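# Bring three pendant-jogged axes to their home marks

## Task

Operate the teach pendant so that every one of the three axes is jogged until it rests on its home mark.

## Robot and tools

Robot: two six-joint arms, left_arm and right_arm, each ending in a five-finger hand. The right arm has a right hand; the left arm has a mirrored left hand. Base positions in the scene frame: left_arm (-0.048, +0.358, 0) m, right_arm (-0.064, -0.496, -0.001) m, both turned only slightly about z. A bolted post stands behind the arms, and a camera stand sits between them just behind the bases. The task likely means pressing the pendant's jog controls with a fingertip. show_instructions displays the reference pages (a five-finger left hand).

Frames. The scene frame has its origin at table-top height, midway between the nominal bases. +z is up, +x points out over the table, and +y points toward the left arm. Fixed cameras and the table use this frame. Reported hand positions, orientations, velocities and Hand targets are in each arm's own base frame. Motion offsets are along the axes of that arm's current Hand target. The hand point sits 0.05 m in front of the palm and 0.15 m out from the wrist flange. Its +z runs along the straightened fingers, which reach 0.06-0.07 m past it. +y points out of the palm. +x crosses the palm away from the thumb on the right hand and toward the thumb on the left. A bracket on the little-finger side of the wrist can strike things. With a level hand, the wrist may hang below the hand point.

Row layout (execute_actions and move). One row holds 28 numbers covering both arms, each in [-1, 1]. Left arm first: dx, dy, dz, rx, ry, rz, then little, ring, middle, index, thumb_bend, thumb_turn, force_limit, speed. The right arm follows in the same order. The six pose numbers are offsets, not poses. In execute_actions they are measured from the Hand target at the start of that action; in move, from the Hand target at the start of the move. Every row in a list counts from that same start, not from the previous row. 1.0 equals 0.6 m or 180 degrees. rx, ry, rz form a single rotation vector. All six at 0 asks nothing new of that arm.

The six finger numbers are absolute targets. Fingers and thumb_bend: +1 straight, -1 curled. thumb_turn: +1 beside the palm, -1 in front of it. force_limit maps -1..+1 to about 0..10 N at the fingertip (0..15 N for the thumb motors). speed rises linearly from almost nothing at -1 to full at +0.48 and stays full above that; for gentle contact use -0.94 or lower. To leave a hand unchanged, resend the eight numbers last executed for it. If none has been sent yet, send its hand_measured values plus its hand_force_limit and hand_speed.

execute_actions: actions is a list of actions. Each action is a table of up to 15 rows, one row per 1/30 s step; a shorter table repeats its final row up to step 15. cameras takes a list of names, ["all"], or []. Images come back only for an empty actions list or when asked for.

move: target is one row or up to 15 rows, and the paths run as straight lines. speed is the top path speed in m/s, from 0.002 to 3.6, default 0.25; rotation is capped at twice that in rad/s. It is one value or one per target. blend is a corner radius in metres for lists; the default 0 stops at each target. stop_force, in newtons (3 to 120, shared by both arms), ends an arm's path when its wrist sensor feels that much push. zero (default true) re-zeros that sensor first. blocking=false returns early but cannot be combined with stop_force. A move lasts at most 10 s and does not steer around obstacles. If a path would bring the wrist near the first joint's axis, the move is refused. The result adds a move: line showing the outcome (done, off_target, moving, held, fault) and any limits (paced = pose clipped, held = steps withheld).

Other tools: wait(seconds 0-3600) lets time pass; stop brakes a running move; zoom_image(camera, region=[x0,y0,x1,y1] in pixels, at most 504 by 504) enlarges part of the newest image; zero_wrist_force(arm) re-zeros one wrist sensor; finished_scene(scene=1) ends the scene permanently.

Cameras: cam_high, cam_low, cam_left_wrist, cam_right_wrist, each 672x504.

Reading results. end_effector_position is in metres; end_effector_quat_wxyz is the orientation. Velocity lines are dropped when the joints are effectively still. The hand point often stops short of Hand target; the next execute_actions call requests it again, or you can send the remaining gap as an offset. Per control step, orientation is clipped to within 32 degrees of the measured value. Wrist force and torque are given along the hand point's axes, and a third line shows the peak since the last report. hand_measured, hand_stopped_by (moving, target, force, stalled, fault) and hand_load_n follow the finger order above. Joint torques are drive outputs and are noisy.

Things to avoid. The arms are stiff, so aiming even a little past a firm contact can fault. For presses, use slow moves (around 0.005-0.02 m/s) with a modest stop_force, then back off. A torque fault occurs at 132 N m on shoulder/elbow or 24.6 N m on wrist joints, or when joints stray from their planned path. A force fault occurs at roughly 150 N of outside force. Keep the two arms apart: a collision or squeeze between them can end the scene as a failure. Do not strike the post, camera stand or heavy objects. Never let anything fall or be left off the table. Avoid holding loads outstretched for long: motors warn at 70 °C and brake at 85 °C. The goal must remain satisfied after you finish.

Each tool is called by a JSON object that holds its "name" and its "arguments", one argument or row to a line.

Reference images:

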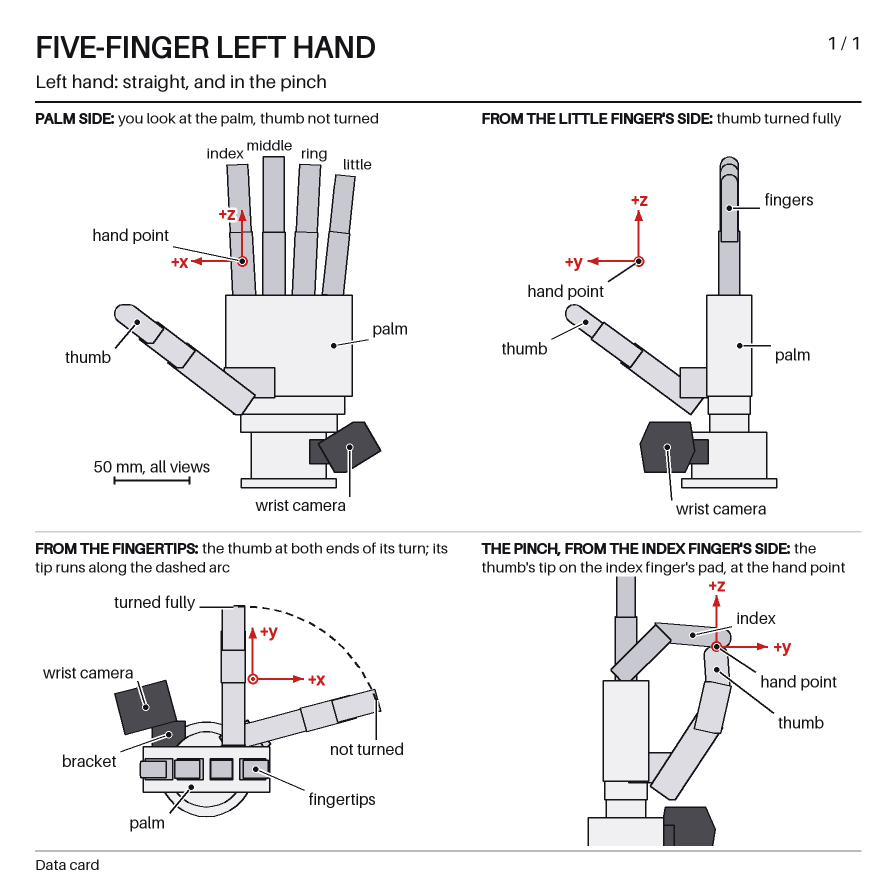

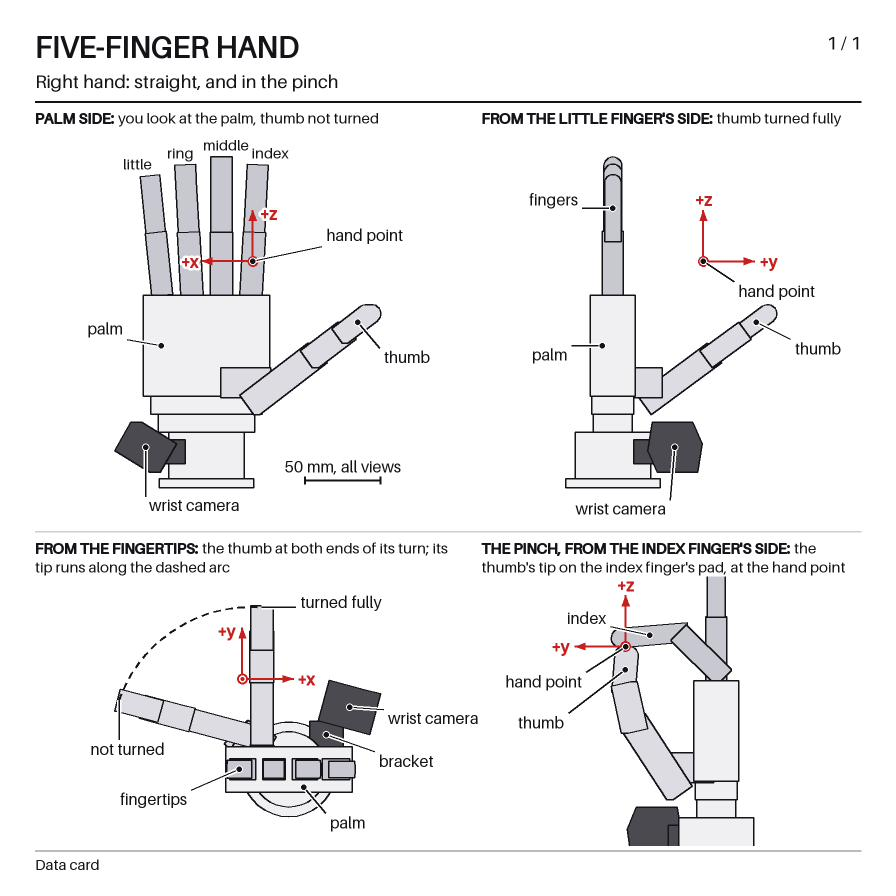

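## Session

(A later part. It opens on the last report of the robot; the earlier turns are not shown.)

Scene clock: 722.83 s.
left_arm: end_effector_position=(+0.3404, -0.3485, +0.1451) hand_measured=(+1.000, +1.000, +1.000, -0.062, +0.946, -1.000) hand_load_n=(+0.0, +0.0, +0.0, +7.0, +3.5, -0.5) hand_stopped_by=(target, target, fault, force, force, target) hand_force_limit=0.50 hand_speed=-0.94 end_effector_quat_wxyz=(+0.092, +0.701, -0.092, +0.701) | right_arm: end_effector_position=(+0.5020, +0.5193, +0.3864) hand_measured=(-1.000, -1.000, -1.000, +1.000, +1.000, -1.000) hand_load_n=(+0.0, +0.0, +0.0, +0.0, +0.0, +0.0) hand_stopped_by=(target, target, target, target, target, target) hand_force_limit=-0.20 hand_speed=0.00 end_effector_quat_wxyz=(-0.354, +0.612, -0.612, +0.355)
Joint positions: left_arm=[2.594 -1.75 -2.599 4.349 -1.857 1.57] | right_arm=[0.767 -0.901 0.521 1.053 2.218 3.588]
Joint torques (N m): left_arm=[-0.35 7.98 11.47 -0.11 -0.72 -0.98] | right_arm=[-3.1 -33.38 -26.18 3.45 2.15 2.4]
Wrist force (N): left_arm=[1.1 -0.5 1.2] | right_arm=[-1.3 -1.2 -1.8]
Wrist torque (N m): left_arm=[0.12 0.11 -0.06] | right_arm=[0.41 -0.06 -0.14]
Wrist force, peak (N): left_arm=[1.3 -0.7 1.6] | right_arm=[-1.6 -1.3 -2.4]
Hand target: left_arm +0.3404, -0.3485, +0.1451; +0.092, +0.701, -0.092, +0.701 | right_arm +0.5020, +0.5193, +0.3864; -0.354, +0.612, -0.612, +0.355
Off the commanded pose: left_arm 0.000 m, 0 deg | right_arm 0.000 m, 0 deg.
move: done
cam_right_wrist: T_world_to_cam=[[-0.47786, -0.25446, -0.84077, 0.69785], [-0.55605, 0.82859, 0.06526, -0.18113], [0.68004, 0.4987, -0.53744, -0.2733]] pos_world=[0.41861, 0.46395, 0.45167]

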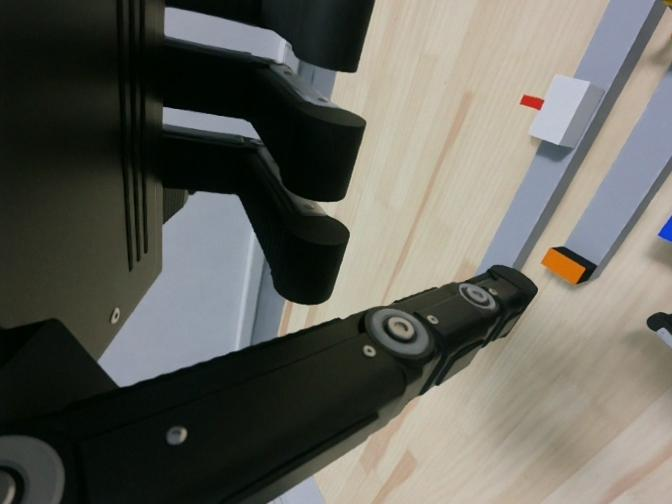

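{"name": "move", "arguments": {
  "target": [
    [0,0,0,0,0,0,1,1,1,1,1,-1,0,-0.6,0,0,0,0,0,0,-1,-1,-1,1,1,-1,-0.2,0],
    [0,0.0052,-0.0193,0,0,0,1,1,1,1,1,-1,0,-0.6,0,0,0,0,0,0,-1,-1,-1,1,1,-1,-0.2,0],
    [0,-0.1558,-0.0625,0,0,0,1,1,1,1,1,-1,0,-0.6,0,0,0,0,0,0,-1,-1,-1,1,1,-1,-0.2,0]
  ],
  "speed": 0.06,
  "cameras": ["all"]
}}

{"name": "zoom_image", "arguments": {
  "camera": "cam_high",
  "region": [200, 290, 360, 390]
}}

{"name": "zoom_image", "arguments": {
  "camera": "cam_low",
  "region": [250, 240, 430, 420]
}}

Scene clock: 730.90 s.
left_arm: end_effector_position=(+0.3279, -0.2744, +0.1448) hand_measured=(+1.000, +1.000, +1.000, +1.000, +1.000, -1.000) hand_load_n=(+0.0, +0.0, +0.0, +0.0, +0.0, +0.0) hand_stopped_by=(target, target, fault, target, target, target) hand_force_limit=0.00 hand_speed=-0.60 end_effector_quat_wxyz=(+0.090, +0.702, -0.089, +0.701) | right_arm: end_effector_position=(+0.5020, +0.5193, +0.3864) hand_measured=(-1.000, -1.000, -1.000, +1.000, +1.000, -1.000) hand_load_n=(+0.0, +0.0, +0.0, +0.0, +0.0, +0.0) hand_stopped_by=(target, target, target, target, target, target) hand_force_limit=-0.20 hand_speed=0.00 end_effector_quat_wxyz=(-0.354, +0.612, -0.612, +0.355)
Joint positions: left_arm=[2.966 -1.588 -2.817 4.405 -1.493 1.57] | right_arm=[0.767 -0.901 0.52 1.054 2.218 3.588]
Joint torques (N m): left_arm=[-6.19 -4.98 14.26 -0.81 -1.46 0.82] | right_arm=[8.08 -33.93 -25.24 3.33 2.32 2.32]
Wrist force (N): left_arm=[-1.1 1.1 -0.7] | right_arm=[-1.1 -1.2 -1.8]
Wrist torque (N m): left_arm=[0.21 0.17 0.12] | right_arm=[0.43 -0.10 -0.14]
Wrist force, peak (N): left_arm=[0.8 -0.7 1.7] | right_arm=[-1.3 -1.4 -2.2]
Hand target: left_arm +0.3279, -0.2744, +0.1448; +0.090, +0.702, -0.089, +0.701 (not the last commanded pose) | right_arm +0.5020, +0.5193, +0.3864; -0.354, +0.612, -0.612, +0.355
Off the commanded pose: left_arm 0.026 m, 0 deg | right_arm 0.000 m, 0 deg.
move: held (left_arm; a check stopped the path); path passed 2 of 3 targets; limits=held
pose unreachable (left arm): on one or more control steps of this call, first in action 0 (counted from 0), this arm could not follow its commanded pose, so it was not sent that pose on those steps. It may still have moved: this result reports where it is.
cause: moving toward the commanded pose would bring two parts of the arm too close to each other (joints 3 (elbow) to 5 (wrist 2) lie between them).
cam_left_wrist: T_world_to_cam=[[0.25178, 0.92367, 0.28887, 0.13099], [-0.55561, -0.10644, 0.8246, 0.03475], [0.7924, -0.36811, 0.4864, -0.31837]] pos_world=[0.2386, -0.23449, 0.08836]
cam_right_wrist: T_world_to_cam=[[-0.47792, -0.2545, -0.84073, 0.69785], [-0.55604, 0.82859, 0.06526, -0.18127], [0.68001, 0.49867, -0.53751, -0.27322]] pos_world=[0.41852, 0.46405, 0.45167]

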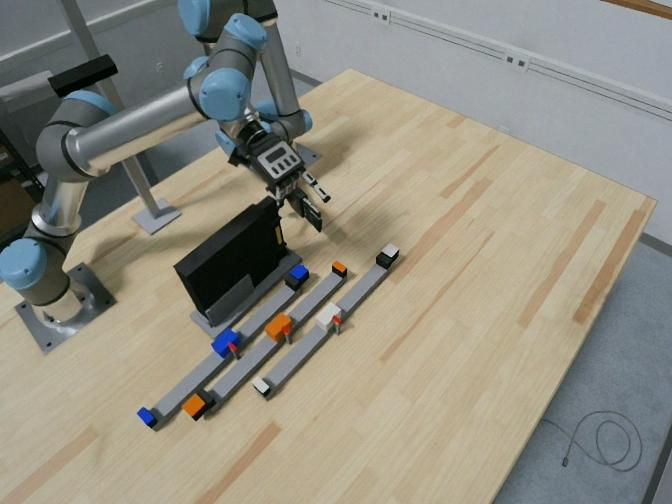

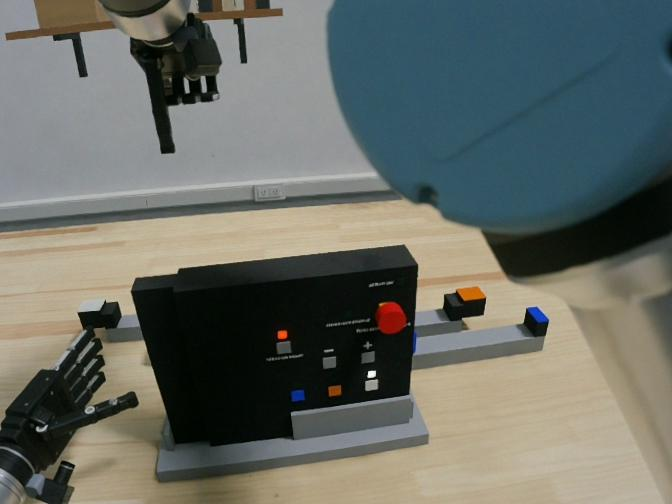

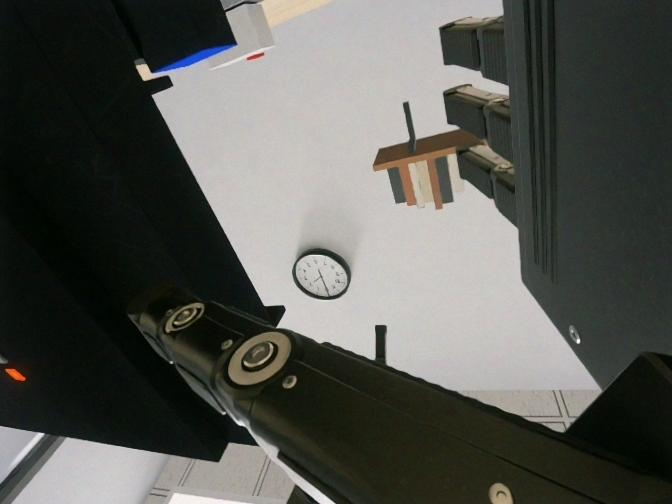

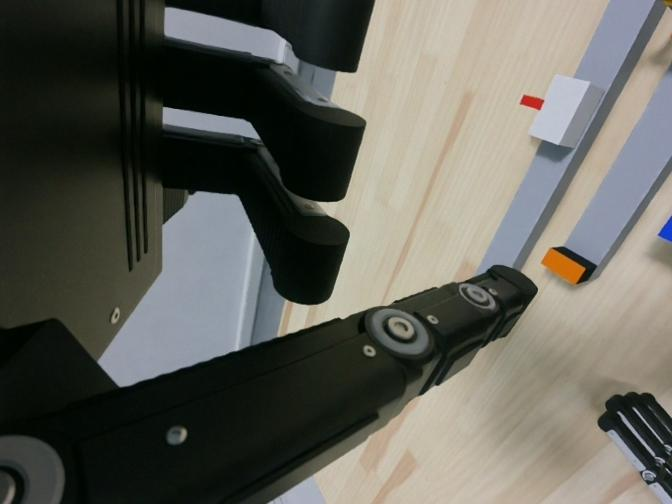

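Scaled by 3.150.

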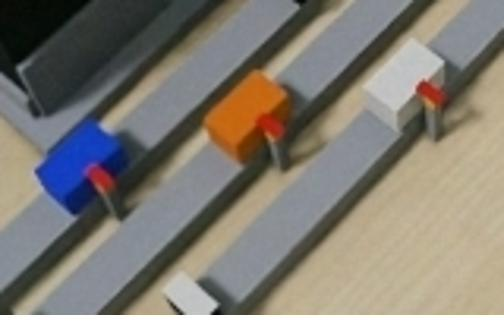

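Scaled by 2.800.

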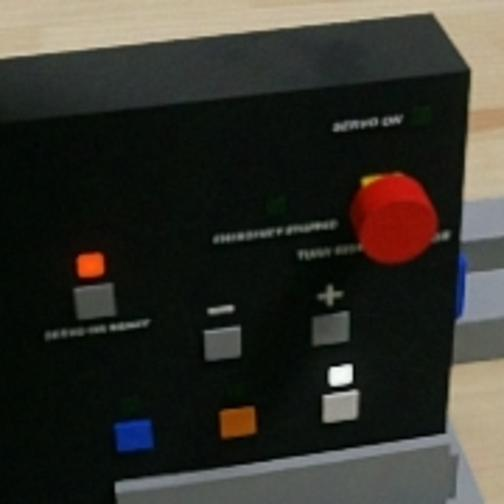

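{"name": "finished_scene", "arguments": {

}}

The scene is finished: the task was done.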